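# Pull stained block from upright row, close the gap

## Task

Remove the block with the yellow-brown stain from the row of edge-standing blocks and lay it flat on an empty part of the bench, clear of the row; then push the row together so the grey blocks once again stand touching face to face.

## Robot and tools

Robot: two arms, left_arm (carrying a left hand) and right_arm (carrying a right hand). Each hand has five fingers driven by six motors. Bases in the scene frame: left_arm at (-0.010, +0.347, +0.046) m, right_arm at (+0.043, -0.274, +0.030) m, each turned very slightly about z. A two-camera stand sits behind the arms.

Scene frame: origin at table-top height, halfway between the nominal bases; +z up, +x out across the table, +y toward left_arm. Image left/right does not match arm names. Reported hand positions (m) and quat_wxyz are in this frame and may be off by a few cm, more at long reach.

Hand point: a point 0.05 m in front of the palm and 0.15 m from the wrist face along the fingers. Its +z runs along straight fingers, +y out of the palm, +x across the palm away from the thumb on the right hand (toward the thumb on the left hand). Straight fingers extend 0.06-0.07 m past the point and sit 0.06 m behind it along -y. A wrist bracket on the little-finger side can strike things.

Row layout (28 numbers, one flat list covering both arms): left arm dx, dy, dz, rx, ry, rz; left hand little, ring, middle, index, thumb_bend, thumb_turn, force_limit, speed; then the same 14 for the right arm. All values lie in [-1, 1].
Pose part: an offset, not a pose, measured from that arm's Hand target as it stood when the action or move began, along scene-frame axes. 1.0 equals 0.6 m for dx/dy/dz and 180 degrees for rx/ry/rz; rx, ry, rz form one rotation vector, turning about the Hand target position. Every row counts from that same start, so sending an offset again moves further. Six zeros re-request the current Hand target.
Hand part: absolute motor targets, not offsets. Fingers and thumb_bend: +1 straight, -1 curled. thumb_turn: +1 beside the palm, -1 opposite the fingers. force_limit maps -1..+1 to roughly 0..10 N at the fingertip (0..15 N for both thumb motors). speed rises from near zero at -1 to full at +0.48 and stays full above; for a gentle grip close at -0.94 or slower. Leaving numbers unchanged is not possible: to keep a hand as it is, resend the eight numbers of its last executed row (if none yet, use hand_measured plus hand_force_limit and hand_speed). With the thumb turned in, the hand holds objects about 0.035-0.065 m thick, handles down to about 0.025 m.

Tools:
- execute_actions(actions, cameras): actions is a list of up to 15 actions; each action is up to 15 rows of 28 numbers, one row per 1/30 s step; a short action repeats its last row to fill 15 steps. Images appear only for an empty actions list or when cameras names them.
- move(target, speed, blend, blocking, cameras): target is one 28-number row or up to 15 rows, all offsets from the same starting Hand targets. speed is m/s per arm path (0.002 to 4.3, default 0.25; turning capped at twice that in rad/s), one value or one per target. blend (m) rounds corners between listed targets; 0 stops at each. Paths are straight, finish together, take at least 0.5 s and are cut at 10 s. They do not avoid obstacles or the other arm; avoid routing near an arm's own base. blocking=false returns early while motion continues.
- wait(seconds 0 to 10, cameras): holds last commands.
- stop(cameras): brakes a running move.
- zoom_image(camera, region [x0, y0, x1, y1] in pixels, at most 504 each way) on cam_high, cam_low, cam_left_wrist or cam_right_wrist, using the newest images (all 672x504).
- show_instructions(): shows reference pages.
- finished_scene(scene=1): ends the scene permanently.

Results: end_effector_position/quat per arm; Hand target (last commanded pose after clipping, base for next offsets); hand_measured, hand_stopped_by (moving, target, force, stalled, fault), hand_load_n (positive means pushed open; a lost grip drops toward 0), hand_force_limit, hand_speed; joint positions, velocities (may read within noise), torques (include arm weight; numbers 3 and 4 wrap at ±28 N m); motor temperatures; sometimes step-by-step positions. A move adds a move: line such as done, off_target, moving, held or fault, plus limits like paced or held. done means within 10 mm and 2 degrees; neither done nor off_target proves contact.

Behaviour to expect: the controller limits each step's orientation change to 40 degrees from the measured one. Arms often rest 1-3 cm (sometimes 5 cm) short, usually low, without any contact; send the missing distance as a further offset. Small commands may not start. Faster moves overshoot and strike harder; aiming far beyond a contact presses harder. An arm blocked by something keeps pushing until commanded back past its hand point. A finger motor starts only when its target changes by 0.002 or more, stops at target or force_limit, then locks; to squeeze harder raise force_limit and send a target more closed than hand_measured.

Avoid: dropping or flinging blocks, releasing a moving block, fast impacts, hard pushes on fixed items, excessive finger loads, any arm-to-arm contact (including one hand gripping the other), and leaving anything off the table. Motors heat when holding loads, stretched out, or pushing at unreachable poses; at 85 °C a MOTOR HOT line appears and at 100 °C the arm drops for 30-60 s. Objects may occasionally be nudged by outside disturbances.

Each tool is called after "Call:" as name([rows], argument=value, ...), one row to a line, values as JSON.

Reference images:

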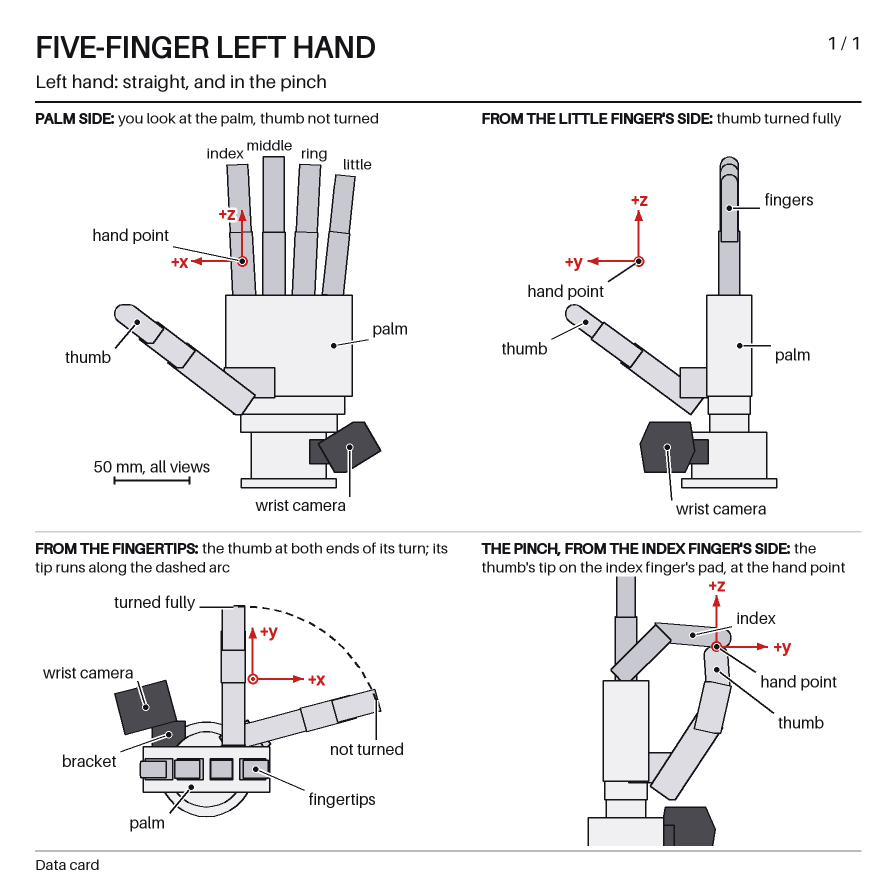

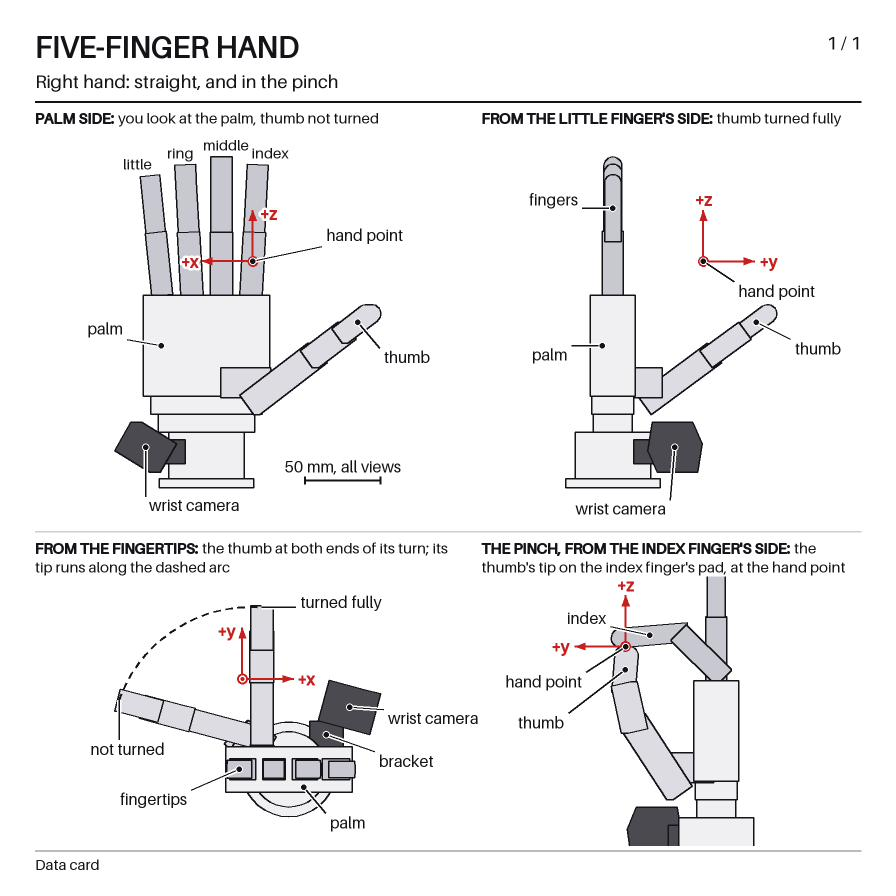

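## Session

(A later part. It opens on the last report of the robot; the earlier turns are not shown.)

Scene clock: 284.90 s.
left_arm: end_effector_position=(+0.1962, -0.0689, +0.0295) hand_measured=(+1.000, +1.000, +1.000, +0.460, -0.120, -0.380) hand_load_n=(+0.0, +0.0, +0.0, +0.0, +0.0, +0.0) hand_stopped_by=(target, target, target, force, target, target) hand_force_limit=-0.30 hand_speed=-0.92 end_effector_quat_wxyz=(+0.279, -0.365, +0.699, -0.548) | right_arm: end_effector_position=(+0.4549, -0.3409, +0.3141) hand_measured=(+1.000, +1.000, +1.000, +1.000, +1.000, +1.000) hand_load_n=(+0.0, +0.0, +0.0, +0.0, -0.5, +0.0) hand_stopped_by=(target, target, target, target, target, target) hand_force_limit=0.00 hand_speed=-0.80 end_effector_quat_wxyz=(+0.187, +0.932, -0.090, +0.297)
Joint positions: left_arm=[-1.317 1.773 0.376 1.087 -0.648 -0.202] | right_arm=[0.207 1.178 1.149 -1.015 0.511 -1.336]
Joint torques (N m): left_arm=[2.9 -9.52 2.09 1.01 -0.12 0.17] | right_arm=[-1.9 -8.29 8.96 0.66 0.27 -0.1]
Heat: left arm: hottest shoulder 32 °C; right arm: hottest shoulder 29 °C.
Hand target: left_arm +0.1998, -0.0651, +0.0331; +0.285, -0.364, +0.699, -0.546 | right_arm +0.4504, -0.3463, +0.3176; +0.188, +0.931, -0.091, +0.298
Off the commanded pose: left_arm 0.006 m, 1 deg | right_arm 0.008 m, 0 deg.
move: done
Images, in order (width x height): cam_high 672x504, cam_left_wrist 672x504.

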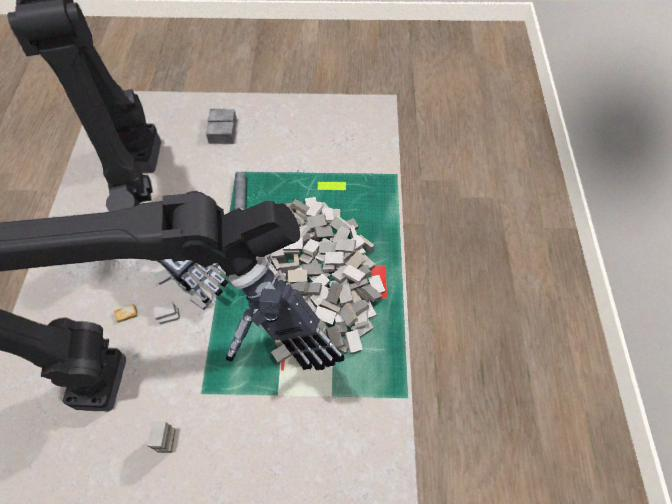

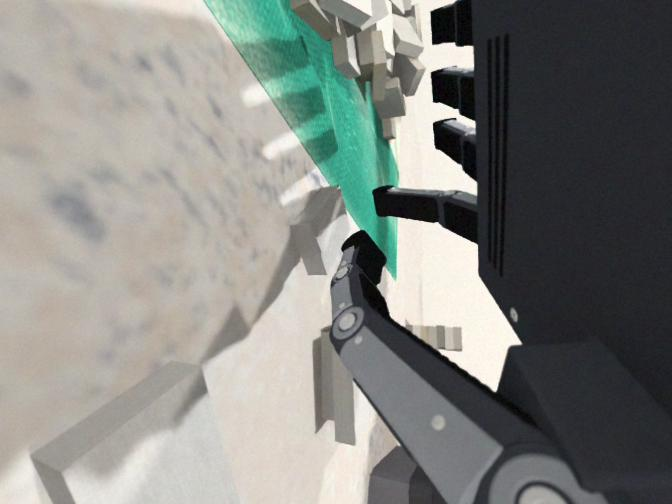

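Call:
move([
  [0,0,0,0.0112,0.0159,0,1,1,1,1,-0.2,-0.38,-0.3,-0.5,0,0,0,0,0,0,1,1,1,1,1,1,0,-0.8],
  [-0.0053,0.0038,-0.02,0.0112,0.0159,0,1,1,1,1,-0.2,-0.38,-0.3,-0.5,0,0,0,0,0,0,1,1,1,1,1,1,0,-0.8],
], speed=0.05, cameras=["cam_high","cam_left_wrist"])

Call:
zoom_image(camera="cam_high", region=[150, 270, 230, 330])

Scene clock: 289.57 s.
left_arm: end_effector_position=(+0.1957, -0.0609, +0.0244) hand_measured=(+1.000, +1.000, +1.000, +1.000, -0.200, -0.380) hand_load_n=(-0.5, +0.0, +0.0, +0.0, +0.0, +0.0) hand_stopped_by=(target, target, target, target, target, target) hand_force_limit=-0.30 hand_speed=-0.50 end_effector_quat_wxyz=(+0.276, -0.366, +0.719, -0.522) | right_arm: end_effector_position=(+0.4549, -0.3409, +0.3141) hand_measured=(+1.000, +1.000, +1.000, +1.000, +1.000, +1.000) hand_load_n=(+0.0, +0.0, +0.0, +0.0, +0.0, +0.0) hand_stopped_by=(target, target, target, target, target, target) hand_force_limit=0.00 hand_speed=-0.80 end_effector_quat_wxyz=(+0.187, +0.932, -0.090, +0.297)
Joint positions: left_arm=[-1.303 1.72 0.376 0.963 -0.626 -0.216] | right_arm=[0.207 1.178 1.149 -1.015 0.511 -1.336]
Joint torques (N m): left_arm=[2.37 -6.12 3.25 1.76 -0.31 -0.03] | right_arm=[-2.2 -8.12 8.9 0.75 0.26 -0.11]
Heat: left arm: hottest shoulder 32 °C; right arm: hottest shoulder 29 °C.
Hand target: left_arm +0.1967, -0.0628, +0.0211; +0.273, -0.372, +0.715, -0.524 | right_arm +0.4504, -0.3463, +0.3176; +0.188, +0.931, -0.091, +0.298
Off the commanded pose: left_arm 0.004 m, 1 deg | right_arm 0.008 m, 0 deg.
move: done
Images, in order (width x height): cam_high 672x504, cam_left_wrist 672x504.

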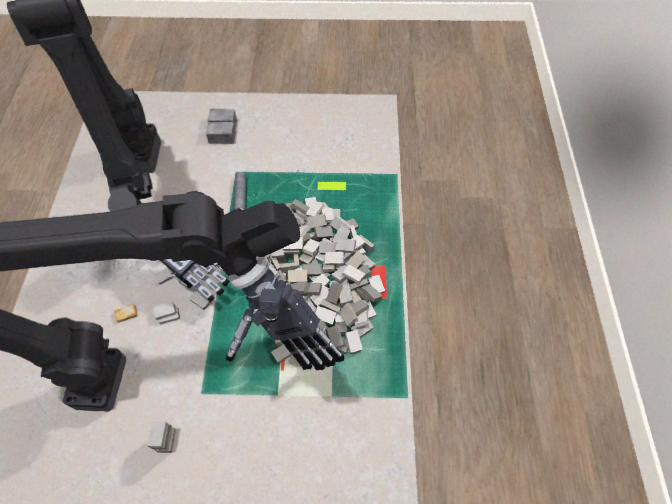

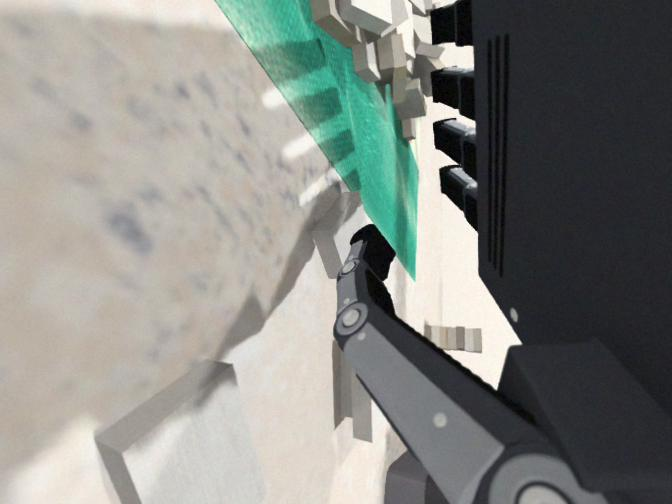

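Scaled by 6.300 from the camera's 672x504 image, which has a finer 960x720 frame.

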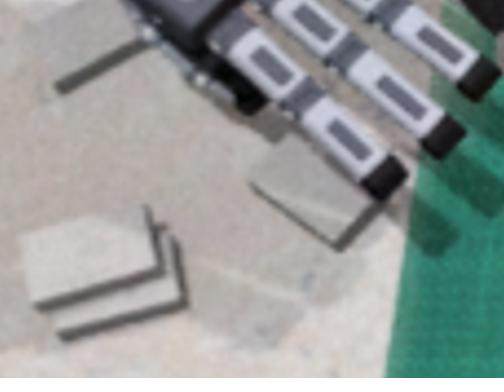

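Call:
move(target=[0,-0.002,-0.04,0,0,0,1,1,1,1,-0.2,-0.38,-0.3,-0.5,0,0,0,0,0,0,1,1,1,1,1,1,0,-0.8], speed=0.05, cameras=["cam_high","cam_left_wrist"])

Call:
zoom_image(camera="cam_high", region=[150, 270, 230, 330])

Scene clock: 292.87 s.
left_arm: end_effector_position=(+0.1953, -0.0584, +0.0010) hand_measured=(+1.000, +1.000, +1.000, +1.000, -0.200, -0.380) hand_load_n=(-0.5, +0.0, +0.0, -0.5, -0.5, +0.0) hand_stopped_by=(target, target, target, target, target, target) hand_force_limit=-0.30 hand_speed=-0.50 end_effector_quat_wxyz=(+0.276, -0.368, +0.718, -0.522) | right_arm: end_effector_position=(+0.4549, -0.3409, +0.3141) hand_measured=(+1.000, +1.000, +1.000, +1.000, +1.000, +1.000) hand_load_n=(+0.0, +0.0, -0.5, +0.0, +0.0, +0.0) hand_stopped_by=(target, target, target, target, target, target) hand_force_limit=0.00 hand_speed=-0.80 end_effector_quat_wxyz=(+0.187, +0.932, -0.090, +0.297)
Joint positions: left_arm=[-1.303 1.831 0.376 1.072 -0.629 -0.22] | right_arm=[0.207 1.178 1.149 -1.015 0.511 -1.336]
Joint torques (N m): left_arm=[1.96 -6.59 3.26 1.65 -0.28 -0.01] | right_arm=[-1.73 -8.12 8.95 0.84 0.23 -0.05]
Heat: left arm: hottest shoulder 32 °C; right arm: hottest shoulder 29 °C.
Hand target: left_arm +0.1967, -0.0640, -0.0028; +0.273, -0.372, +0.715, -0.524 | right_arm +0.4504, -0.3463, +0.3176; +0.188, +0.931, -0.091, +0.298
Off the commanded pose: left_arm 0.007 m, 1 deg | right_arm 0.008 m, 0 deg.
move: done
Images, in order (width x height): cam_high 672x504, cam_left_wrist 672x504.

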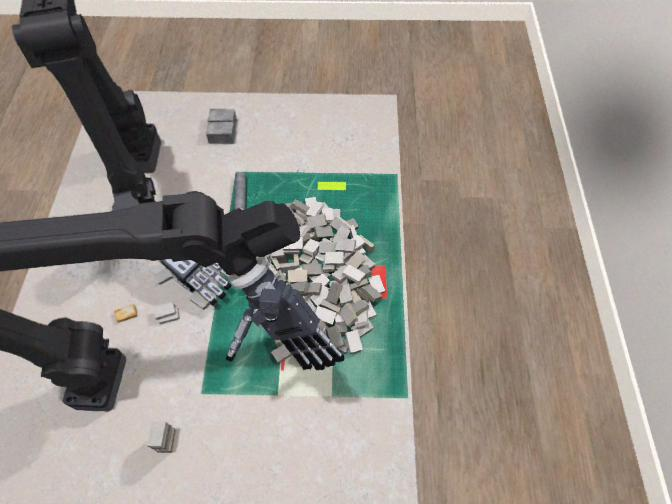

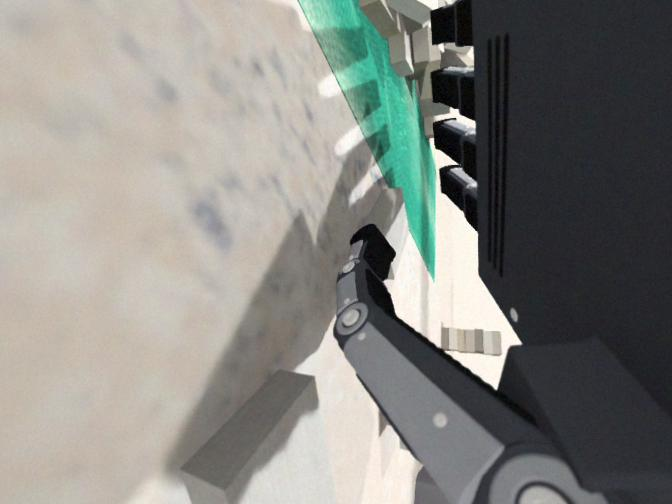

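Scaled by 6.300 from the camera's 672x504 image, which has a finer 960x720 frame.

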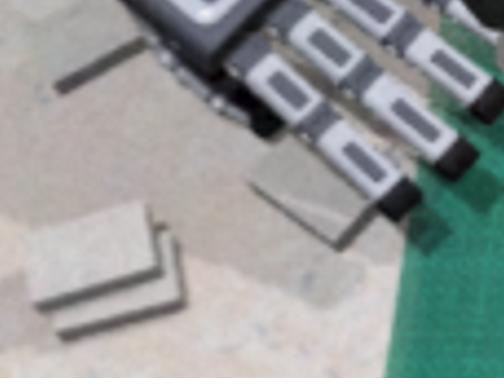

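Call:
move(target=[0.005,-0.0142,0.002,0,0,0,1,1,1,1,-0.2,-0.38,-0.3,-0.5,0,0,0,0,0,0,1,1,1,1,1,1,0,-0.8], speed=0.05, cameras=["cam_high","cam_left_wrist"])

Call:
zoom_image(camera="cam_high", region=[150, 270, 230, 330])

Scene clock: 294.33 s.
left_arm: end_effector_position=(+0.1977, -0.0662, +0.0039) hand_measured=(+1.000, +1.000, +1.000, +1.000, -0.200, -0.380) hand_load_n=(+0.0, +0.0, +0.0, +0.0, +0.0, +0.0) hand_stopped_by=(target, target, target, target, target, target) hand_force_limit=-0.30 hand_speed=-0.50 end_effector_quat_wxyz=(+0.275, -0.369, +0.715, -0.527) | right_arm: end_effector_position=(+0.4549, -0.3409, +0.3141) hand_measured=(+1.000, +1.000, +1.000, +1.000, +1.000, +1.000) hand_load_n=(+0.0, +0.0, +0.0, +0.0, +0.0, -0.5) hand_stopped_by=(target, target, target, target, target, target) hand_force_limit=0.00 hand_speed=-0.80 end_effector_quat_wxyz=(+0.187, +0.932, -0.090, +0.297)
Joint positions: left_arm=[-1.303 1.835 0.393 1.071 -0.629 -0.22] | right_arm=[0.207 1.178 1.149 -1.015 0.511 -1.336]
Joint torques (N m): left_arm=[2.02 -6.48 3.79 0.99 -0.19 0.03] | right_arm=[-1.96 -8.12 8.73 0.79 0.22 -0.1]
Heat: left arm: hottest shoulder 32 °C; right arm: hottest shoulder 29 °C.
Hand target: left_arm +0.1997, -0.0724, -0.0016; +0.273, -0.372, +0.715, -0.524 | right_arm +0.4504, -0.3463, +0.3176; +0.188, +0.931, -0.091, +0.298
Off the commanded pose: left_arm 0.009 m, 1 deg | right_arm 0.008 m, 0 deg.
move: done
Images, in order (width x height): cam_high 672x504, cam_left_wrist 672x504.

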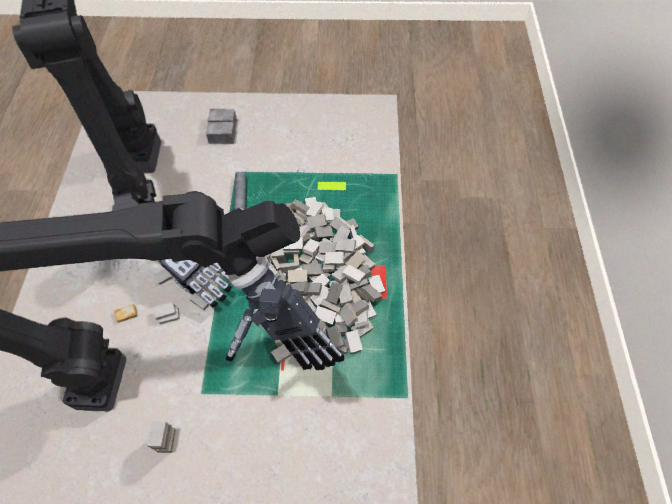

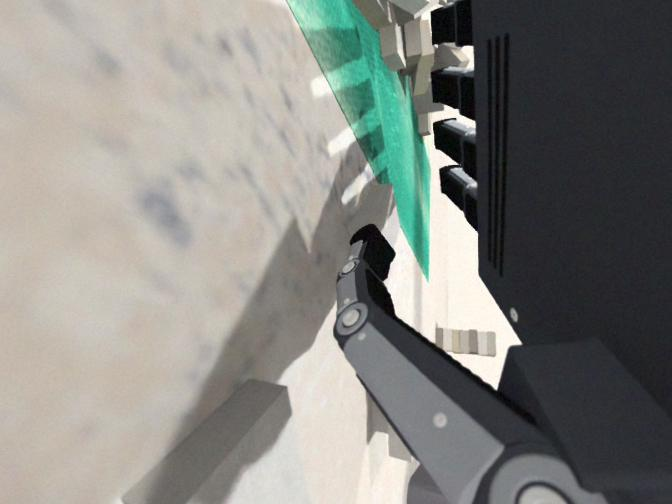

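Scaled by 6.300 from the camera's 672x504 image, which has a finer 960x720 frame.

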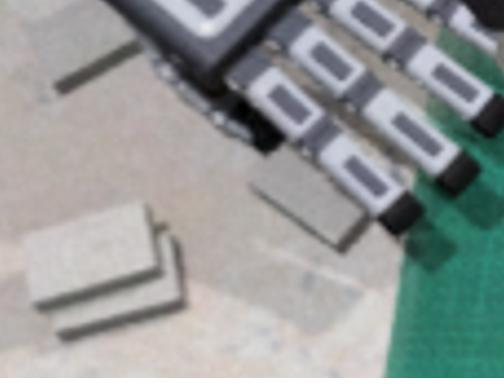

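Call:
move([
  [0,0,0,0,0,0,1,1,1,0.6,-0.2,-0.38,-0.3,-0.75,0,0,0,0,0,0,1,1,1,1,1,1,0,-0.8],
  [0,0,0,0,0,0,1,1,1,0.2,-0.2,-0.38,-0.3,-0.92,0,0,0,0,0,0,1,1,1,1,1,1,0,-0.8],
], speed=0.05, cameras=["cam_high","cam_left_wrist"])

Call:
zoom_image(camera="cam_high", region=[150, 270, 230, 330])

Call:
zoom_image(camera="cam_left_wrist", region=[280, 120, 480, 320])

Scene clock: 296.17 s.
left_arm: end_effector_position=(+0.1978, -0.0667, +0.0042) hand_measured=(+1.000, +1.000, +1.000, +0.564, -0.200, -0.380) hand_load_n=(+0.0, +0.0, +0.0, +4.0, +1.5, -0.5) hand_stopped_by=(target, target, target, force, target, target) hand_force_limit=-0.30 hand_speed=-0.92 end_effector_quat_wxyz=(+0.275, -0.369, +0.714, -0.527) | right_arm: end_effector_position=(+0.4549, -0.3409, +0.3141) hand_measured=(+1.000, +1.000, +1.000, +1.000, +1.000, +1.000) hand_load_n=(+0.0, +0.0, +0.0, +0.0, +0.0, +0.0) hand_stopped_by=(target, target, target, target, target, target) hand_force_limit=0.00 hand_speed=-0.80 end_effector_quat_wxyz=(+0.187, +0.932, -0.090, +0.297)
Joint positions: left_arm=[-1.303 1.835 0.394 1.071 -0.629 -0.22] | right_arm=[0.207 1.178 1.149 -1.015 0.511 -1.336]
Joint torques (N m): left_arm=[1.44 -6.95 3.64 0.73 -0.21 -0.01] | right_arm=[-1.79 -8.41 8.77 0.62 0.26 -0.1]
Heat: left arm: hottest shoulder 32 °C; right arm: hottest shoulder 29 °C.
Hand target: left_arm +0.1996, -0.0723, -0.0017; +0.273, -0.372, +0.715, -0.524 | right_arm +0.4504, -0.3463, +0.3176; +0.188, +0.931, -0.091, +0.298
Off the commanded pose: left_arm 0.008 m, 1 deg | right_arm 0.008 m, 0 deg.
move: done
Images, in order (width x height): cam_high 672x504, cam_left_wrist 672x504.

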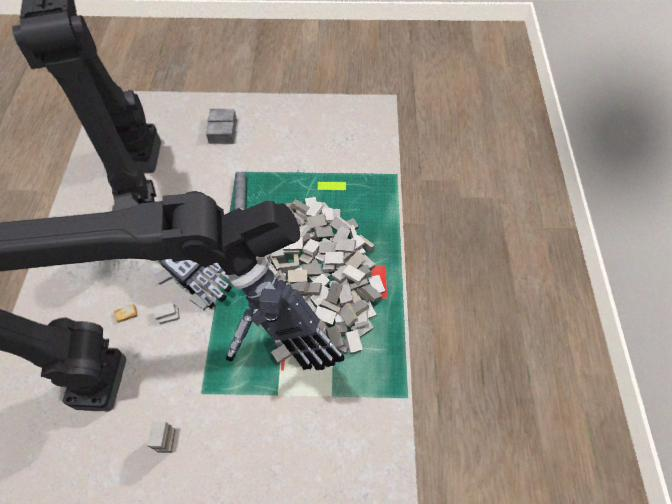

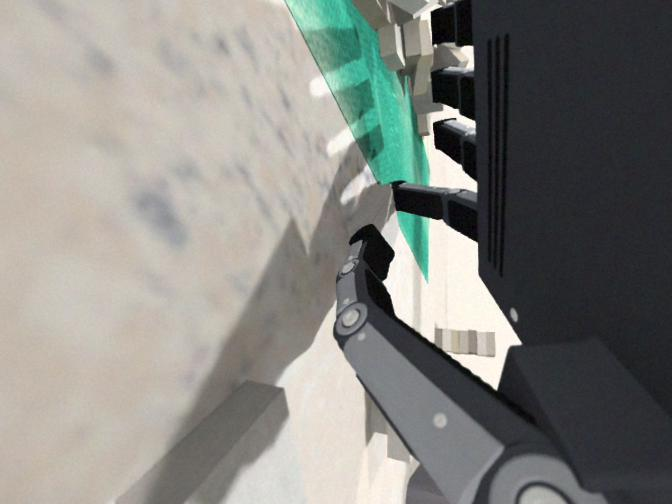

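Scaled by 6.300 from the camera's 672x504 image, which has a finer 960x720 frame.

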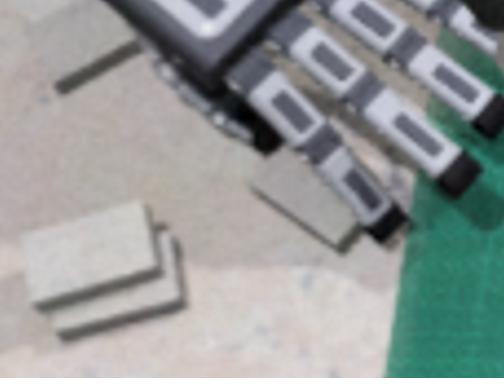

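Scaled by 2.520 from the camera's 672x504 image, which has a finer 960x720 frame.

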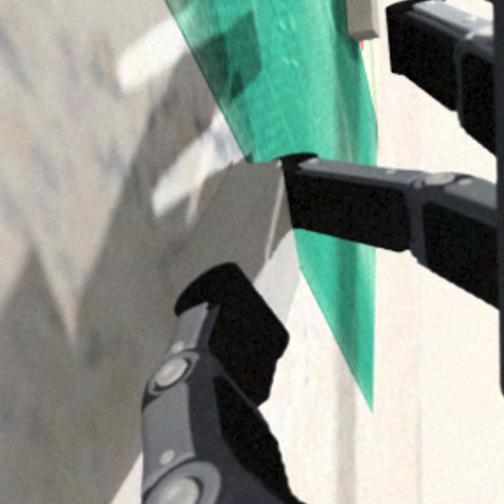

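Call:
move(target=[0,0,0.04,0,0,0,1,1,1,0.2,-0.2,-0.38,-0.3,-0.92,0,0,0,0,0,0,1,1,1,1,1,1,0,-0.8], speed=0.04, cameras=["cam_high","cam_left_wrist"])

Call:
zoom_image(camera="cam_high", region=[150, 270, 230, 330])

Call:
zoom_image(camera="cam_left_wrist", region=[280, 120, 480, 320])

Scene clock: 297.77 s.
left_arm: end_effector_position=(+0.1976, -0.0656, +0.0136) hand_measured=(+1.000, +1.000, +1.000, +0.564, -0.200, -0.380) hand_load_n=(+0.0, +0.0, +0.0, +0.0, +0.0, +0.0) hand_stopped_by=(target, target, target, force, target, target) hand_force_limit=-0.30 hand_speed=-0.92 end_effector_quat_wxyz=(+0.277, -0.368, +0.722, -0.516) | right_arm: end_effector_position=(+0.4549, -0.3409, +0.3141) hand_measured=(+1.000, +1.000, +1.000, +1.000, +1.000, +1.000) hand_load_n=(+0.0, +0.0, +0.0, +0.0, +0.0, +0.0) hand_stopped_by=(target, target, target, target, target, target) hand_force_limit=0.00 hand_speed=-0.80 end_effector_quat_wxyz=(+0.187, +0.932, -0.090, +0.297)
Joint positions: left_arm=[-1.303 1.763 0.397 0.968 -0.63 -0.222] | right_arm=[0.207 1.178 1.149 -1.015 0.511 -1.336]
Joint torques (N m): left_arm=[1.73 -9.58 3.6 1.02 -0.21 0.02] | right_arm=[-2.26 -8.29 8.77 0.65 0.26 -0.08]
Heat: left arm: hottest shoulder 32 °C; right arm: hottest shoulder 29 °C.
Hand target: left_arm +0.1997, -0.0725, +0.0223; +0.273, -0.372, +0.715, -0.524 | right_arm +0.4504, -0.3463, +0.3176; +0.188, +0.931, -0.091, +0.298
Off the commanded pose: left_arm 0.011 m, 1 deg | right_arm 0.008 m, 0 deg.
move: off_target (left_arm)
Images, in order (width x height): cam_high 672x504, cam_left_wrist 672x504.

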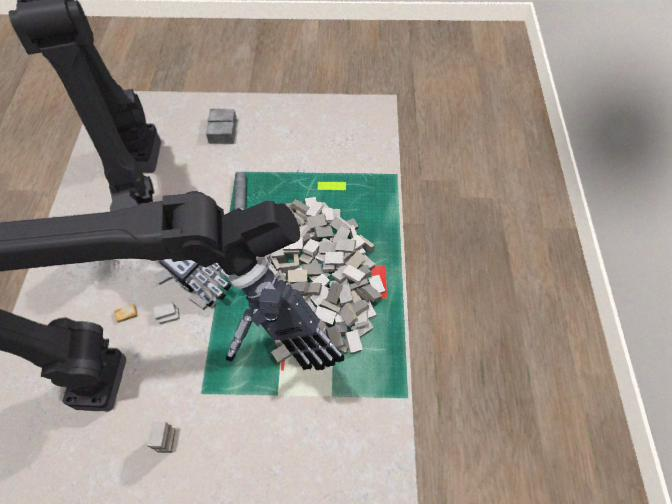

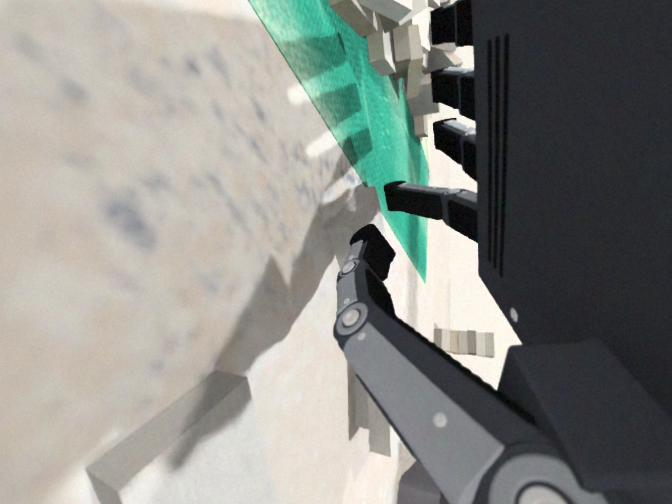

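Scaled by 6.300 from the camera's 672x504 image, which has a finer 960x720 frame.

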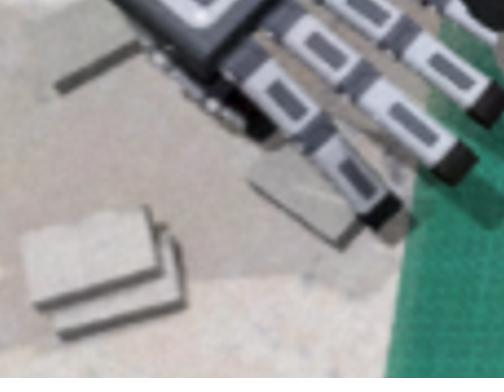

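Scaled by 2.520 from the camera's 672x504 image, which has a finer 960x720 frame.

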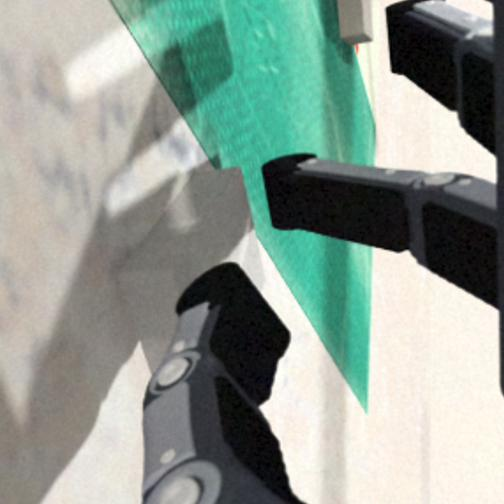

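Call:
move([
  [-0.004,0.0025,0.0,-0.0118,-0.0168,0,1,1,1,1,-0.12,-0.38,-0.3,-0.5,0,0,0,0,0,0,1,1,1,1,1,1,0,-0.8],
  [-0.006,0.0035,-0.028,-0.0118,-0.0168,0,1,1,1,1,-0.12,-0.38,-0.3,-0.5,0,0,0,0,0,0,1,1,1,1,1,1,0,-0.8],
], speed=0.05, cameras=["cam_high","cam_left_wrist"])

Call:
zoom_image(camera="cam_high", region=[150, 270, 230, 330])

Scene clock: 302.30 s.
left_arm: end_effector_position=(+0.2000, -0.0716, +0.0141) hand_measured=(+1.000, +1.000, +1.000, +1.000, -0.120, -0.380) hand_load_n=(+0.0, +0.0, +0.0, +0.0, -0.5, -0.5) hand_stopped_by=(target, target, target, target, target, target) hand_force_limit=-0.30 hand_speed=-0.50 end_effector_quat_wxyz=(+0.283, -0.372, +0.691, -0.552) | right_arm: end_effector_position=(+0.4549, -0.3409, +0.3141) hand_measured=(+1.000, +1.000, +1.000, +1.000, +1.000, +1.000) hand_load_n=(+0.0, +0.0, +0.0, +0.0, +0.0, +0.0) hand_stopped_by=(target, target, target, target, target, target) hand_force_limit=0.00 hand_speed=-0.80 end_effector_quat_wxyz=(+0.187, +0.932, -0.090, +0.297)
Joint positions: left_arm=[-1.316 1.867 0.391 1.18 -0.663 -0.206] | right_arm=[0.207 1.178 1.149 -1.015 0.511 -1.336]
Joint torques (N m): left_arm=[1.32 -6.77 1.99 1.78 -0.17 0.23] | right_arm=[-1.79 -7.82 8.68 0.64 0.26 -0.07]
Heat: left arm: hottest shoulder 32 °C; right arm: hottest shoulder 29 °C.
Hand target: left_arm +0.1960, -0.0705, +0.0057; +0.285, -0.363, +0.698, -0.547 | right_arm +0.4504, -0.3463, +0.3176; +0.188, +0.931, -0.091, +0.298
Off the commanded pose: left_arm 0.010 m, 1 deg | right_arm 0.008 m, 0 deg.
move: done
Images, in order (width x height): cam_high 672x504, cam_left_wrist 672x504.

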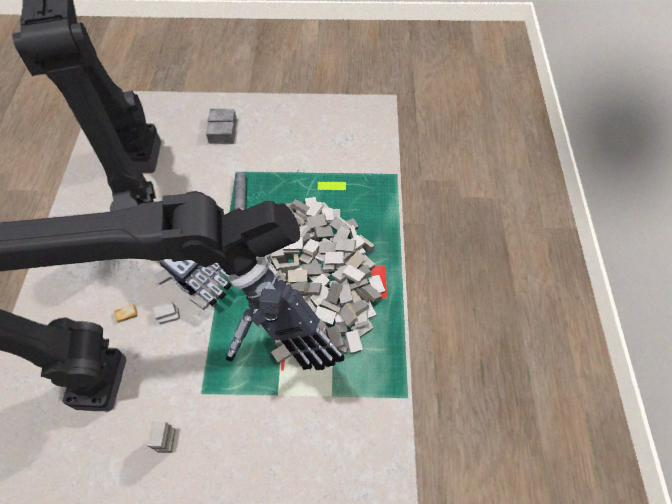

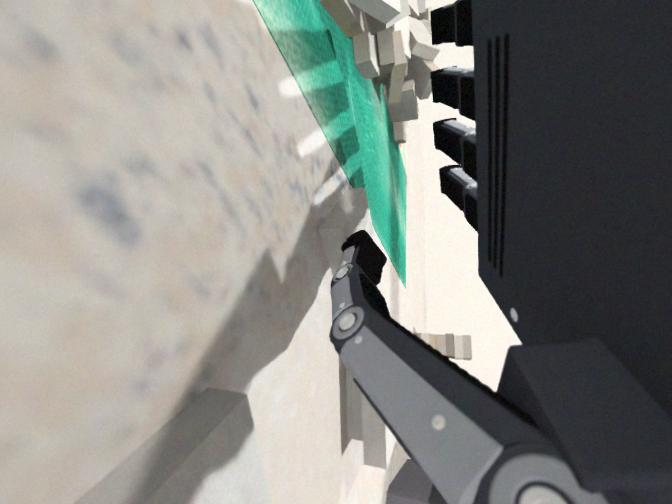

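Scaled by 6.300 from the camera's 672x504 image, which has a finer 960x720 frame.

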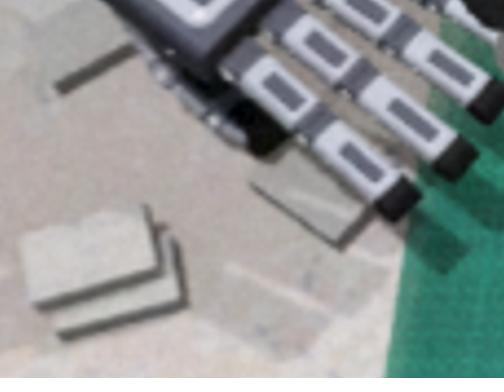

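Call:
move([
  [-0.012,0.009,0.018,0,0,0,1,1,1,1,-0.12,-0.38,-0.3,-0.5,0,0,0,0,0,0,1,1,1,1,1,1,0,-0.8],
  [-0.012,0.009,-0.008,0,0,0,1,1,1,1,-0.12,-0.38,-0.3,-0.5,0,0,0,0,0,0,1,1,1,1,1,1,0,-0.8],
], speed=0.05, cameras=["cam_high","cam_left_wrist"])

Call:
zoom_image(camera="cam_high", region=[150, 270, 230, 330])

Scene clock: 304.60 s.
left_arm: end_effector_position=(+0.1920, -0.0637, +0.0056) hand_measured=(+1.000, +1.000, +1.000, +1.000, -0.120, -0.380) hand_load_n=(+0.0, +0.0, +0.0, +0.0, +0.0, +0.0) hand_stopped_by=(target, target, target, target, target, target) hand_force_limit=-0.30 hand_speed=-0.50 end_effector_quat_wxyz=(+0.285, -0.368, +0.695, -0.547) | right_arm: end_effector_position=(+0.4549, -0.3409, +0.3141) hand_measured=(+1.000, +1.000, +1.000, +1.000, +1.000, +1.000) hand_load_n=(+0.0, +0.0, +0.0, +0.0, +0.0, +0.0) hand_stopped_by=(target, target, target, target, target, target) hand_force_limit=0.00 hand_speed=-0.80 end_effector_quat_wxyz=(+0.187, +0.932, -0.090, +0.297)
Joint positions: left_arm=[-1.335 1.892 0.372 1.209 -0.68 -0.206] | right_arm=[0.207 1.178 1.149 -1.015 0.511 -1.336]
Joint torques (N m): left_arm=[1.26 -7.36 1.96 1.84 -0.27 0.2] | right_arm=[-1.9 -7.24 8.77 0.85 0.26 -0.1]
Heat: left arm: hottest shoulder 32 °C; right arm: hottest shoulder 29 °C.
Hand target: left_arm +0.1889, -0.0649, +0.0007; +0.285, -0.363, +0.698, -0.547 | right_arm +0.4504, -0.3463, +0.3176; +0.188, +0.931, -0.091, +0.298
Off the commanded pose: left_arm 0.006 m, 1 deg | right_arm 0.008 m, 0 deg.
move: done
Images, in order (width x height): cam_high 672x504, cam_left_wrist 672x504.

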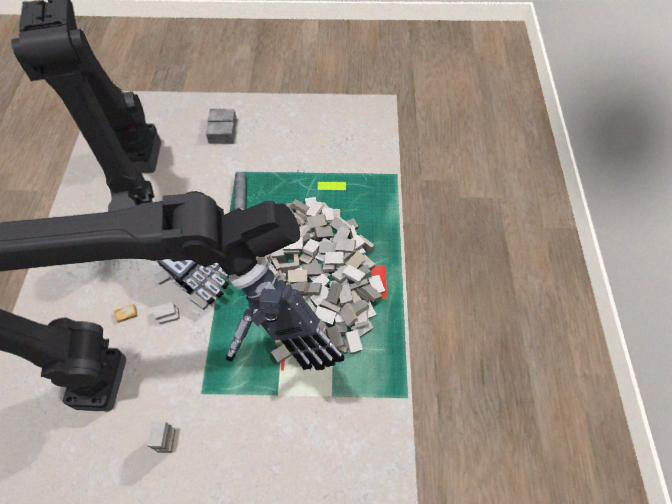

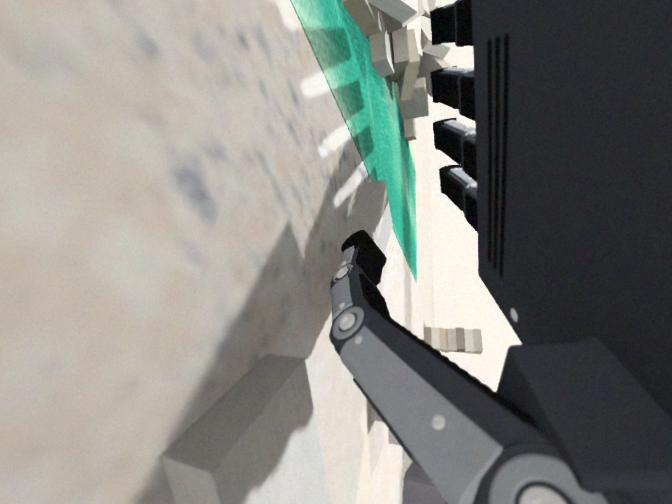

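Scaled by 6.300 from the camera's 672x504 image, which has a finer 960x720 frame.

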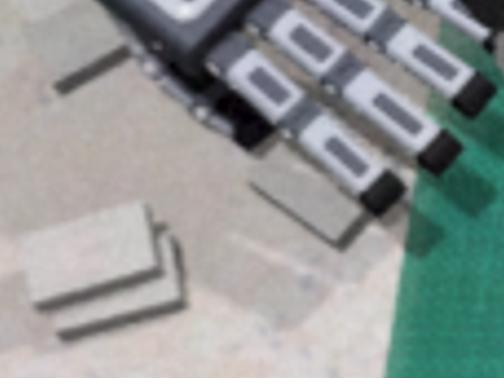

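Call:
move(target=[0.0183,-0.0067,0.0,0,0,0,1,1,1,1,-0.12,-0.38,-0.3,-0.5,0,0,0,0,0,0,1,1,1,1,1,1,0,-0.8], speed=0.04, cameras=["cam_high","cam_left_wrist"])

Call:
zoom_image(camera="cam_high", region=[150, 270, 230, 330])

Scene clock: 306.00 s.
left_arm: end_effector_position=(+0.1946, -0.0661, +0.0051) hand_measured=(+1.000, +1.000, +1.000, +1.000, -0.120, -0.380) hand_load_n=(+0.0, -0.5, +0.0, +0.0, +0.0, +0.0) hand_stopped_by=(target, target, target, target, target, target) hand_force_limit=-0.30 hand_speed=-0.50 end_effector_quat_wxyz=(+0.280, -0.366, +0.697, -0.549) | right_arm: end_effector_position=(+0.4549, -0.3409, +0.3141) hand_measured=(+1.000, +1.000, +1.000, +1.000, +1.000, +1.000) hand_load_n=(+0.0, +0.0, +0.0, +0.0, +0.0, +0.0) hand_stopped_by=(target, target, target, target, target, target) hand_force_limit=0.00 hand_speed=-0.80 end_effector_quat_wxyz=(+0.187, +0.932, -0.090, +0.297)
Joint positions: left_arm=[-1.321 1.895 0.377 1.21 -0.654 -0.203] | right_arm=[0.207 1.178 1.149 -1.015 0.511 -1.336]
Joint torques (N m): left_arm=[2.73 -7 2.92 1.68 -0.13 0.2] | right_arm=[-1.55 -7.88 8.7 0.76 0.26 -0.07]
Heat: left arm: hottest shoulder 32 °C; right arm: hottest shoulder 29 °C.
Hand target: left_arm +0.1998, -0.0690, +0.0008; +0.285, -0.363, +0.698, -0.547 | right_arm +0.4504, -0.3463, +0.3176; +0.188, +0.931, -0.091, +0.298
Off the commanded pose: left_arm 0.007 m, 1 deg | right_arm 0.008 m, 0 deg.
move: done
Images, in order (width x height): cam_high 672x504, cam_left_wrist 672x504.

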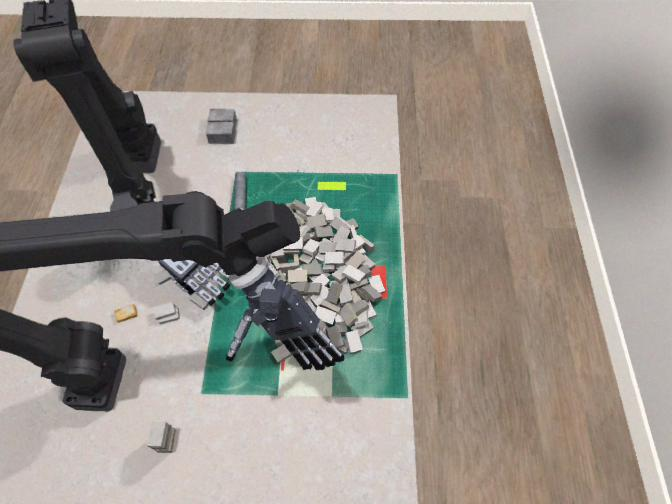

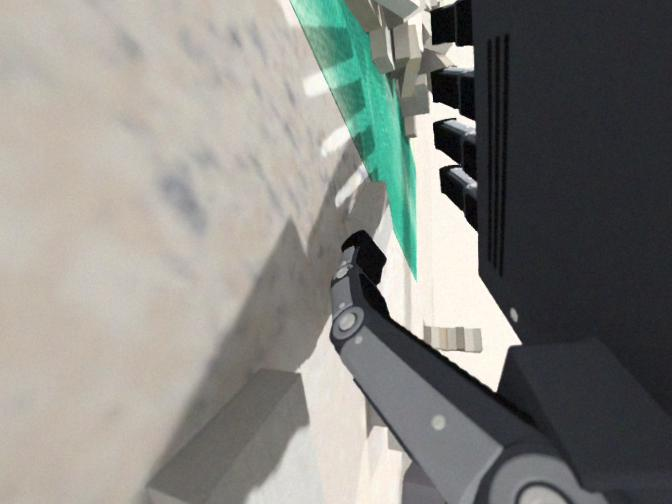

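Scaled by 6.300 from the camera's 672x504 image, which has a finer 960x720 frame.

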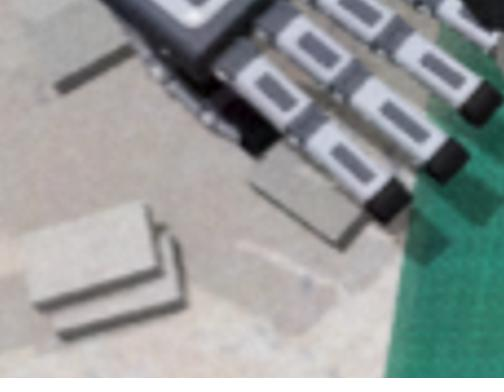

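Call:
move([
  [0,0,0,0,0,0,1,1,1,0.6,-0.12,-0.38,-0.3,-0.75,0,0,0,0,0,0,1,1,1,1,1,1,0,-0.8],
  [0,0,0,0,0,0,1,1,1,0.2,-0.12,-0.38,-0.3,-0.92,0,0,0,0,0,0,1,1,1,1,1,1,0,-0.8],
], speed=0.05, cameras=["cam_high","cam_left_wrist"])

Call:
zoom_image(camera="cam_high", region=[150, 270, 230, 330])

Call:
zoom_image(camera="cam_left_wrist", region=[280, 120, 480, 320])

Scene clock: 308.07 s.
left_arm: end_effector_position=(+0.1967, -0.0685, +0.0069) hand_measured=(+1.000, +1.000, +1.000, +0.498, -0.120, -0.380) hand_load_n=(-0.5, +0.0, +0.0, +5.0, +1.5, -0.5) hand_stopped_by=(target, target, target, force, target, target) hand_force_limit=-0.30 hand_speed=-0.92 end_effector_quat_wxyz=(+0.280, -0.367, +0.695, -0.551) | right_arm: end_effector_position=(+0.4549, -0.3409, +0.3141) hand_measured=(+1.000, +1.000, +1.000, +1.000, +1.000, +1.000) hand_load_n=(+0.0, +0.0, +0.0, +0.0, +0.0, +0.0) hand_stopped_by=(target, target, target, target, target, target) hand_force_limit=0.00 hand_speed=-0.80 end_effector_quat_wxyz=(+0.187, +0.932, -0.090, +0.297)
Joint positions: left_arm=[-1.317 1.895 0.383 1.212 -0.653 -0.202] | right_arm=[0.207 1.178 1.149 -1.015 0.511 -1.336]
Joint torques (N m): left_arm=[2.73 -6.71 2.37 1.44 -0.09 0.23] | right_arm=[-2.26 -7.88 8.87 0.9 0.24 -0.1]
Heat: left arm: hottest shoulder 32 °C; right arm: hottest shoulder 29 °C.
Hand target: left_arm +0.1997, -0.0690, +0.0007; +0.285, -0.363, +0.698, -0.547 | right_arm +0.4504, -0.3463, +0.3176; +0.188, +0.931, -0.091, +0.298
Off the commanded pose: left_arm 0.007 m, 1 deg | right_arm 0.008 m, 0 deg.
move: done
Images, in order (width x height): cam_high 672x504, cam_left_wrist 672x504.

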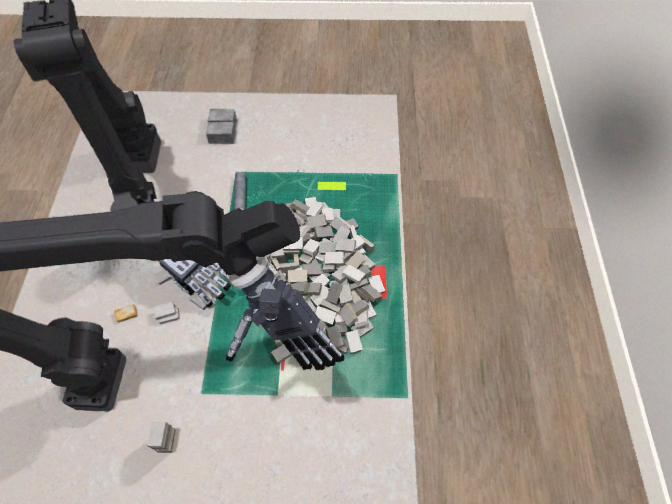

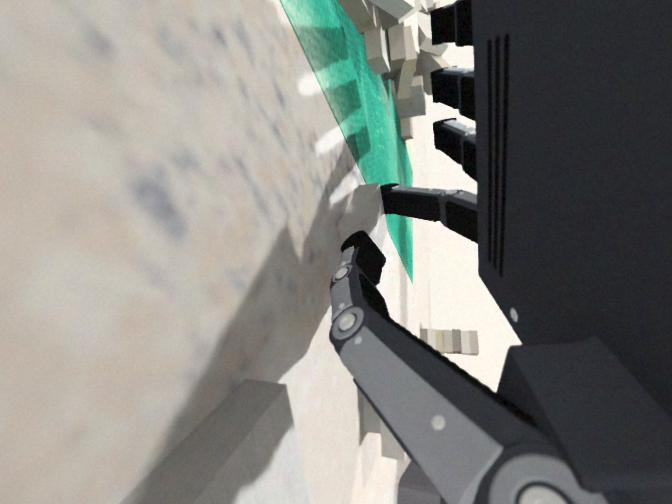

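Scaled by 6.300 from the camera's 672x504 image, which has a finer 960x720 frame.

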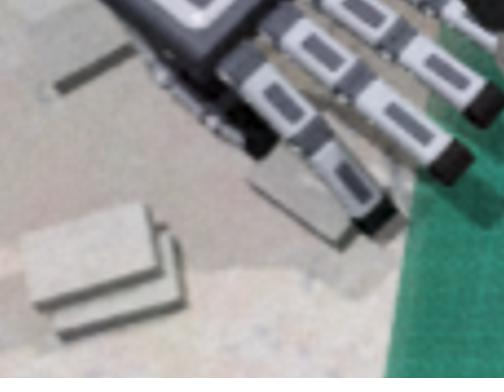

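Scaled by 2.520 from the camera's 672x504 image, which has a finer 960x720 frame.

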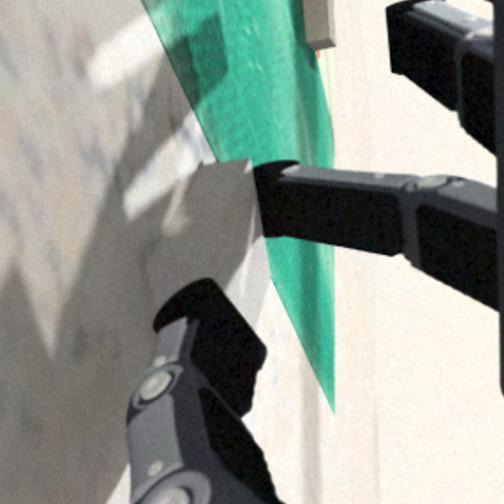

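Call:
move(target=[0,0,0.04,0,0,0,1,1,1,0.2,-0.12,-0.38,-0.3,-0.92,0,0,0,0,0,0,1,1,1,1,1,1,0,-0.8], speed=0.04, cameras=["cam_high","cam_left_wrist"])

Call:
zoom_image(camera="cam_high", region=[150, 270, 230, 330])

Call:
zoom_image(camera="cam_left_wrist", region=[280, 120, 480, 320])

Scene clock: 310.07 s.
left_arm: end_effector_position=(+0.1971, -0.0696, +0.0198) hand_measured=(+1.000, +1.000, +1.000, +0.496, -0.120, -0.380) hand_load_n=(+0.0, +0.0, +0.0, +0.0, +0.0, +0.0) hand_stopped_by=(target, target, target, force, target, target) hand_force_limit=-0.30 hand_speed=-0.92 end_effector_quat_wxyz=(+0.281, -0.366, +0.698, -0.547) | right_arm: end_effector_position=(+0.4549, -0.3409, +0.3141) hand_measured=(+1.000, +1.000, +1.000, +1.000, +1.000, +1.000) hand_load_n=(+0.0, +0.0, +0.0, +0.0, +0.0, +0.0) hand_stopped_by=(target, target, target, target, target, target) hand_force_limit=0.00 hand_speed=-0.80 end_effector_quat_wxyz=(+0.187, +0.932, -0.090, +0.297)
Joint positions: left_arm=[-1.317 1.82 0.383 1.126 -0.653 -0.201] | right_arm=[0.207 1.178 1.149 -1.015 0.511 -1.336]
Joint torques (N m): left_arm=[2.43 -9.47 2.21 1.16 -0.14 0.21] | right_arm=[-1.38 -7.41 8.91 0.64 0.25 -0.1]
Heat: left arm: hottest shoulder 32 °C; right arm: hottest shoulder 29 °C.
Hand target: left_arm +0.1997, -0.0689, +0.0246; +0.285, -0.363, +0.698, -0.547 | right_arm +0.4504, -0.3463, +0.3176; +0.188, +0.931, -0.091, +0.298
Off the commanded pose: left_arm 0.006 m, 1 deg | right_arm 0.008 m, 0 deg.
move: done
Images, in order (width x height): cam_high 672x504, cam_left_wrist 672x504.

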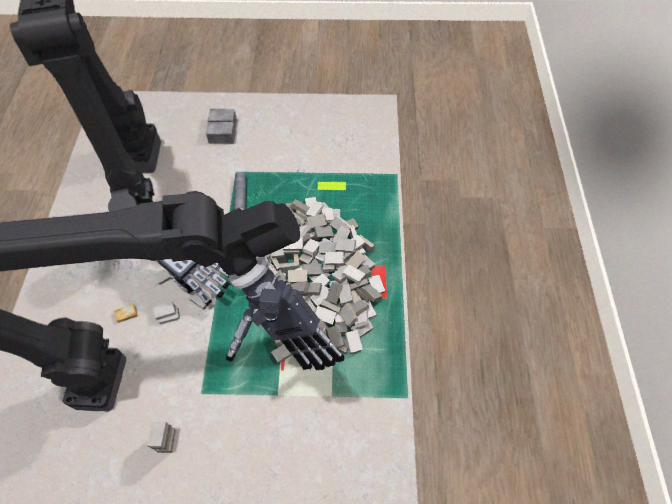

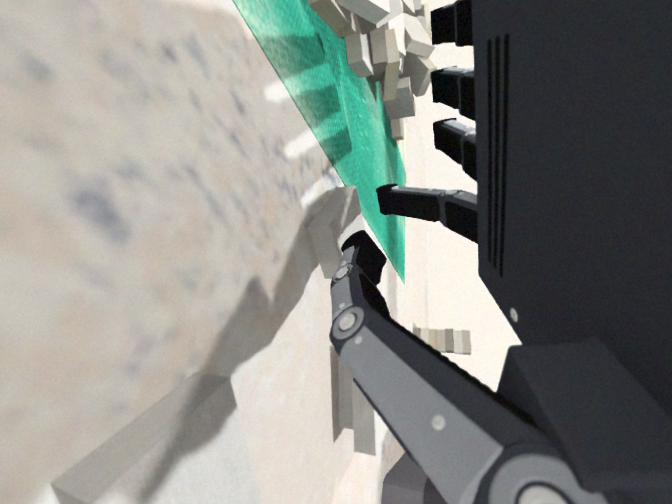

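Scaled by 6.300 from the camera's 672x504 image, which has a finer 960x720 frame.

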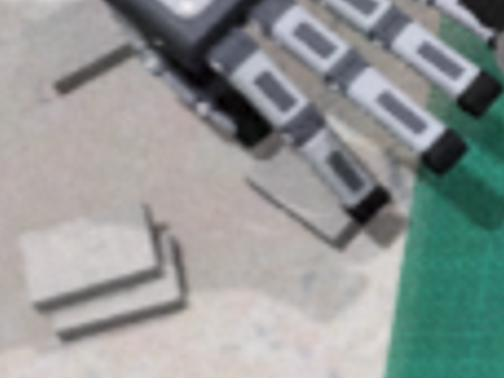

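Scaled by 2.520 from the camera's 672x504 image, which has a finer 960x720 frame.

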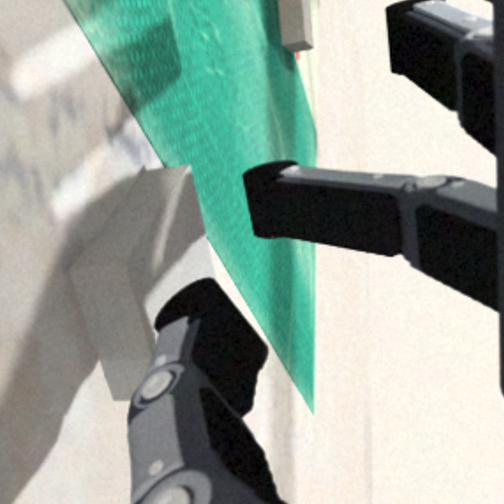

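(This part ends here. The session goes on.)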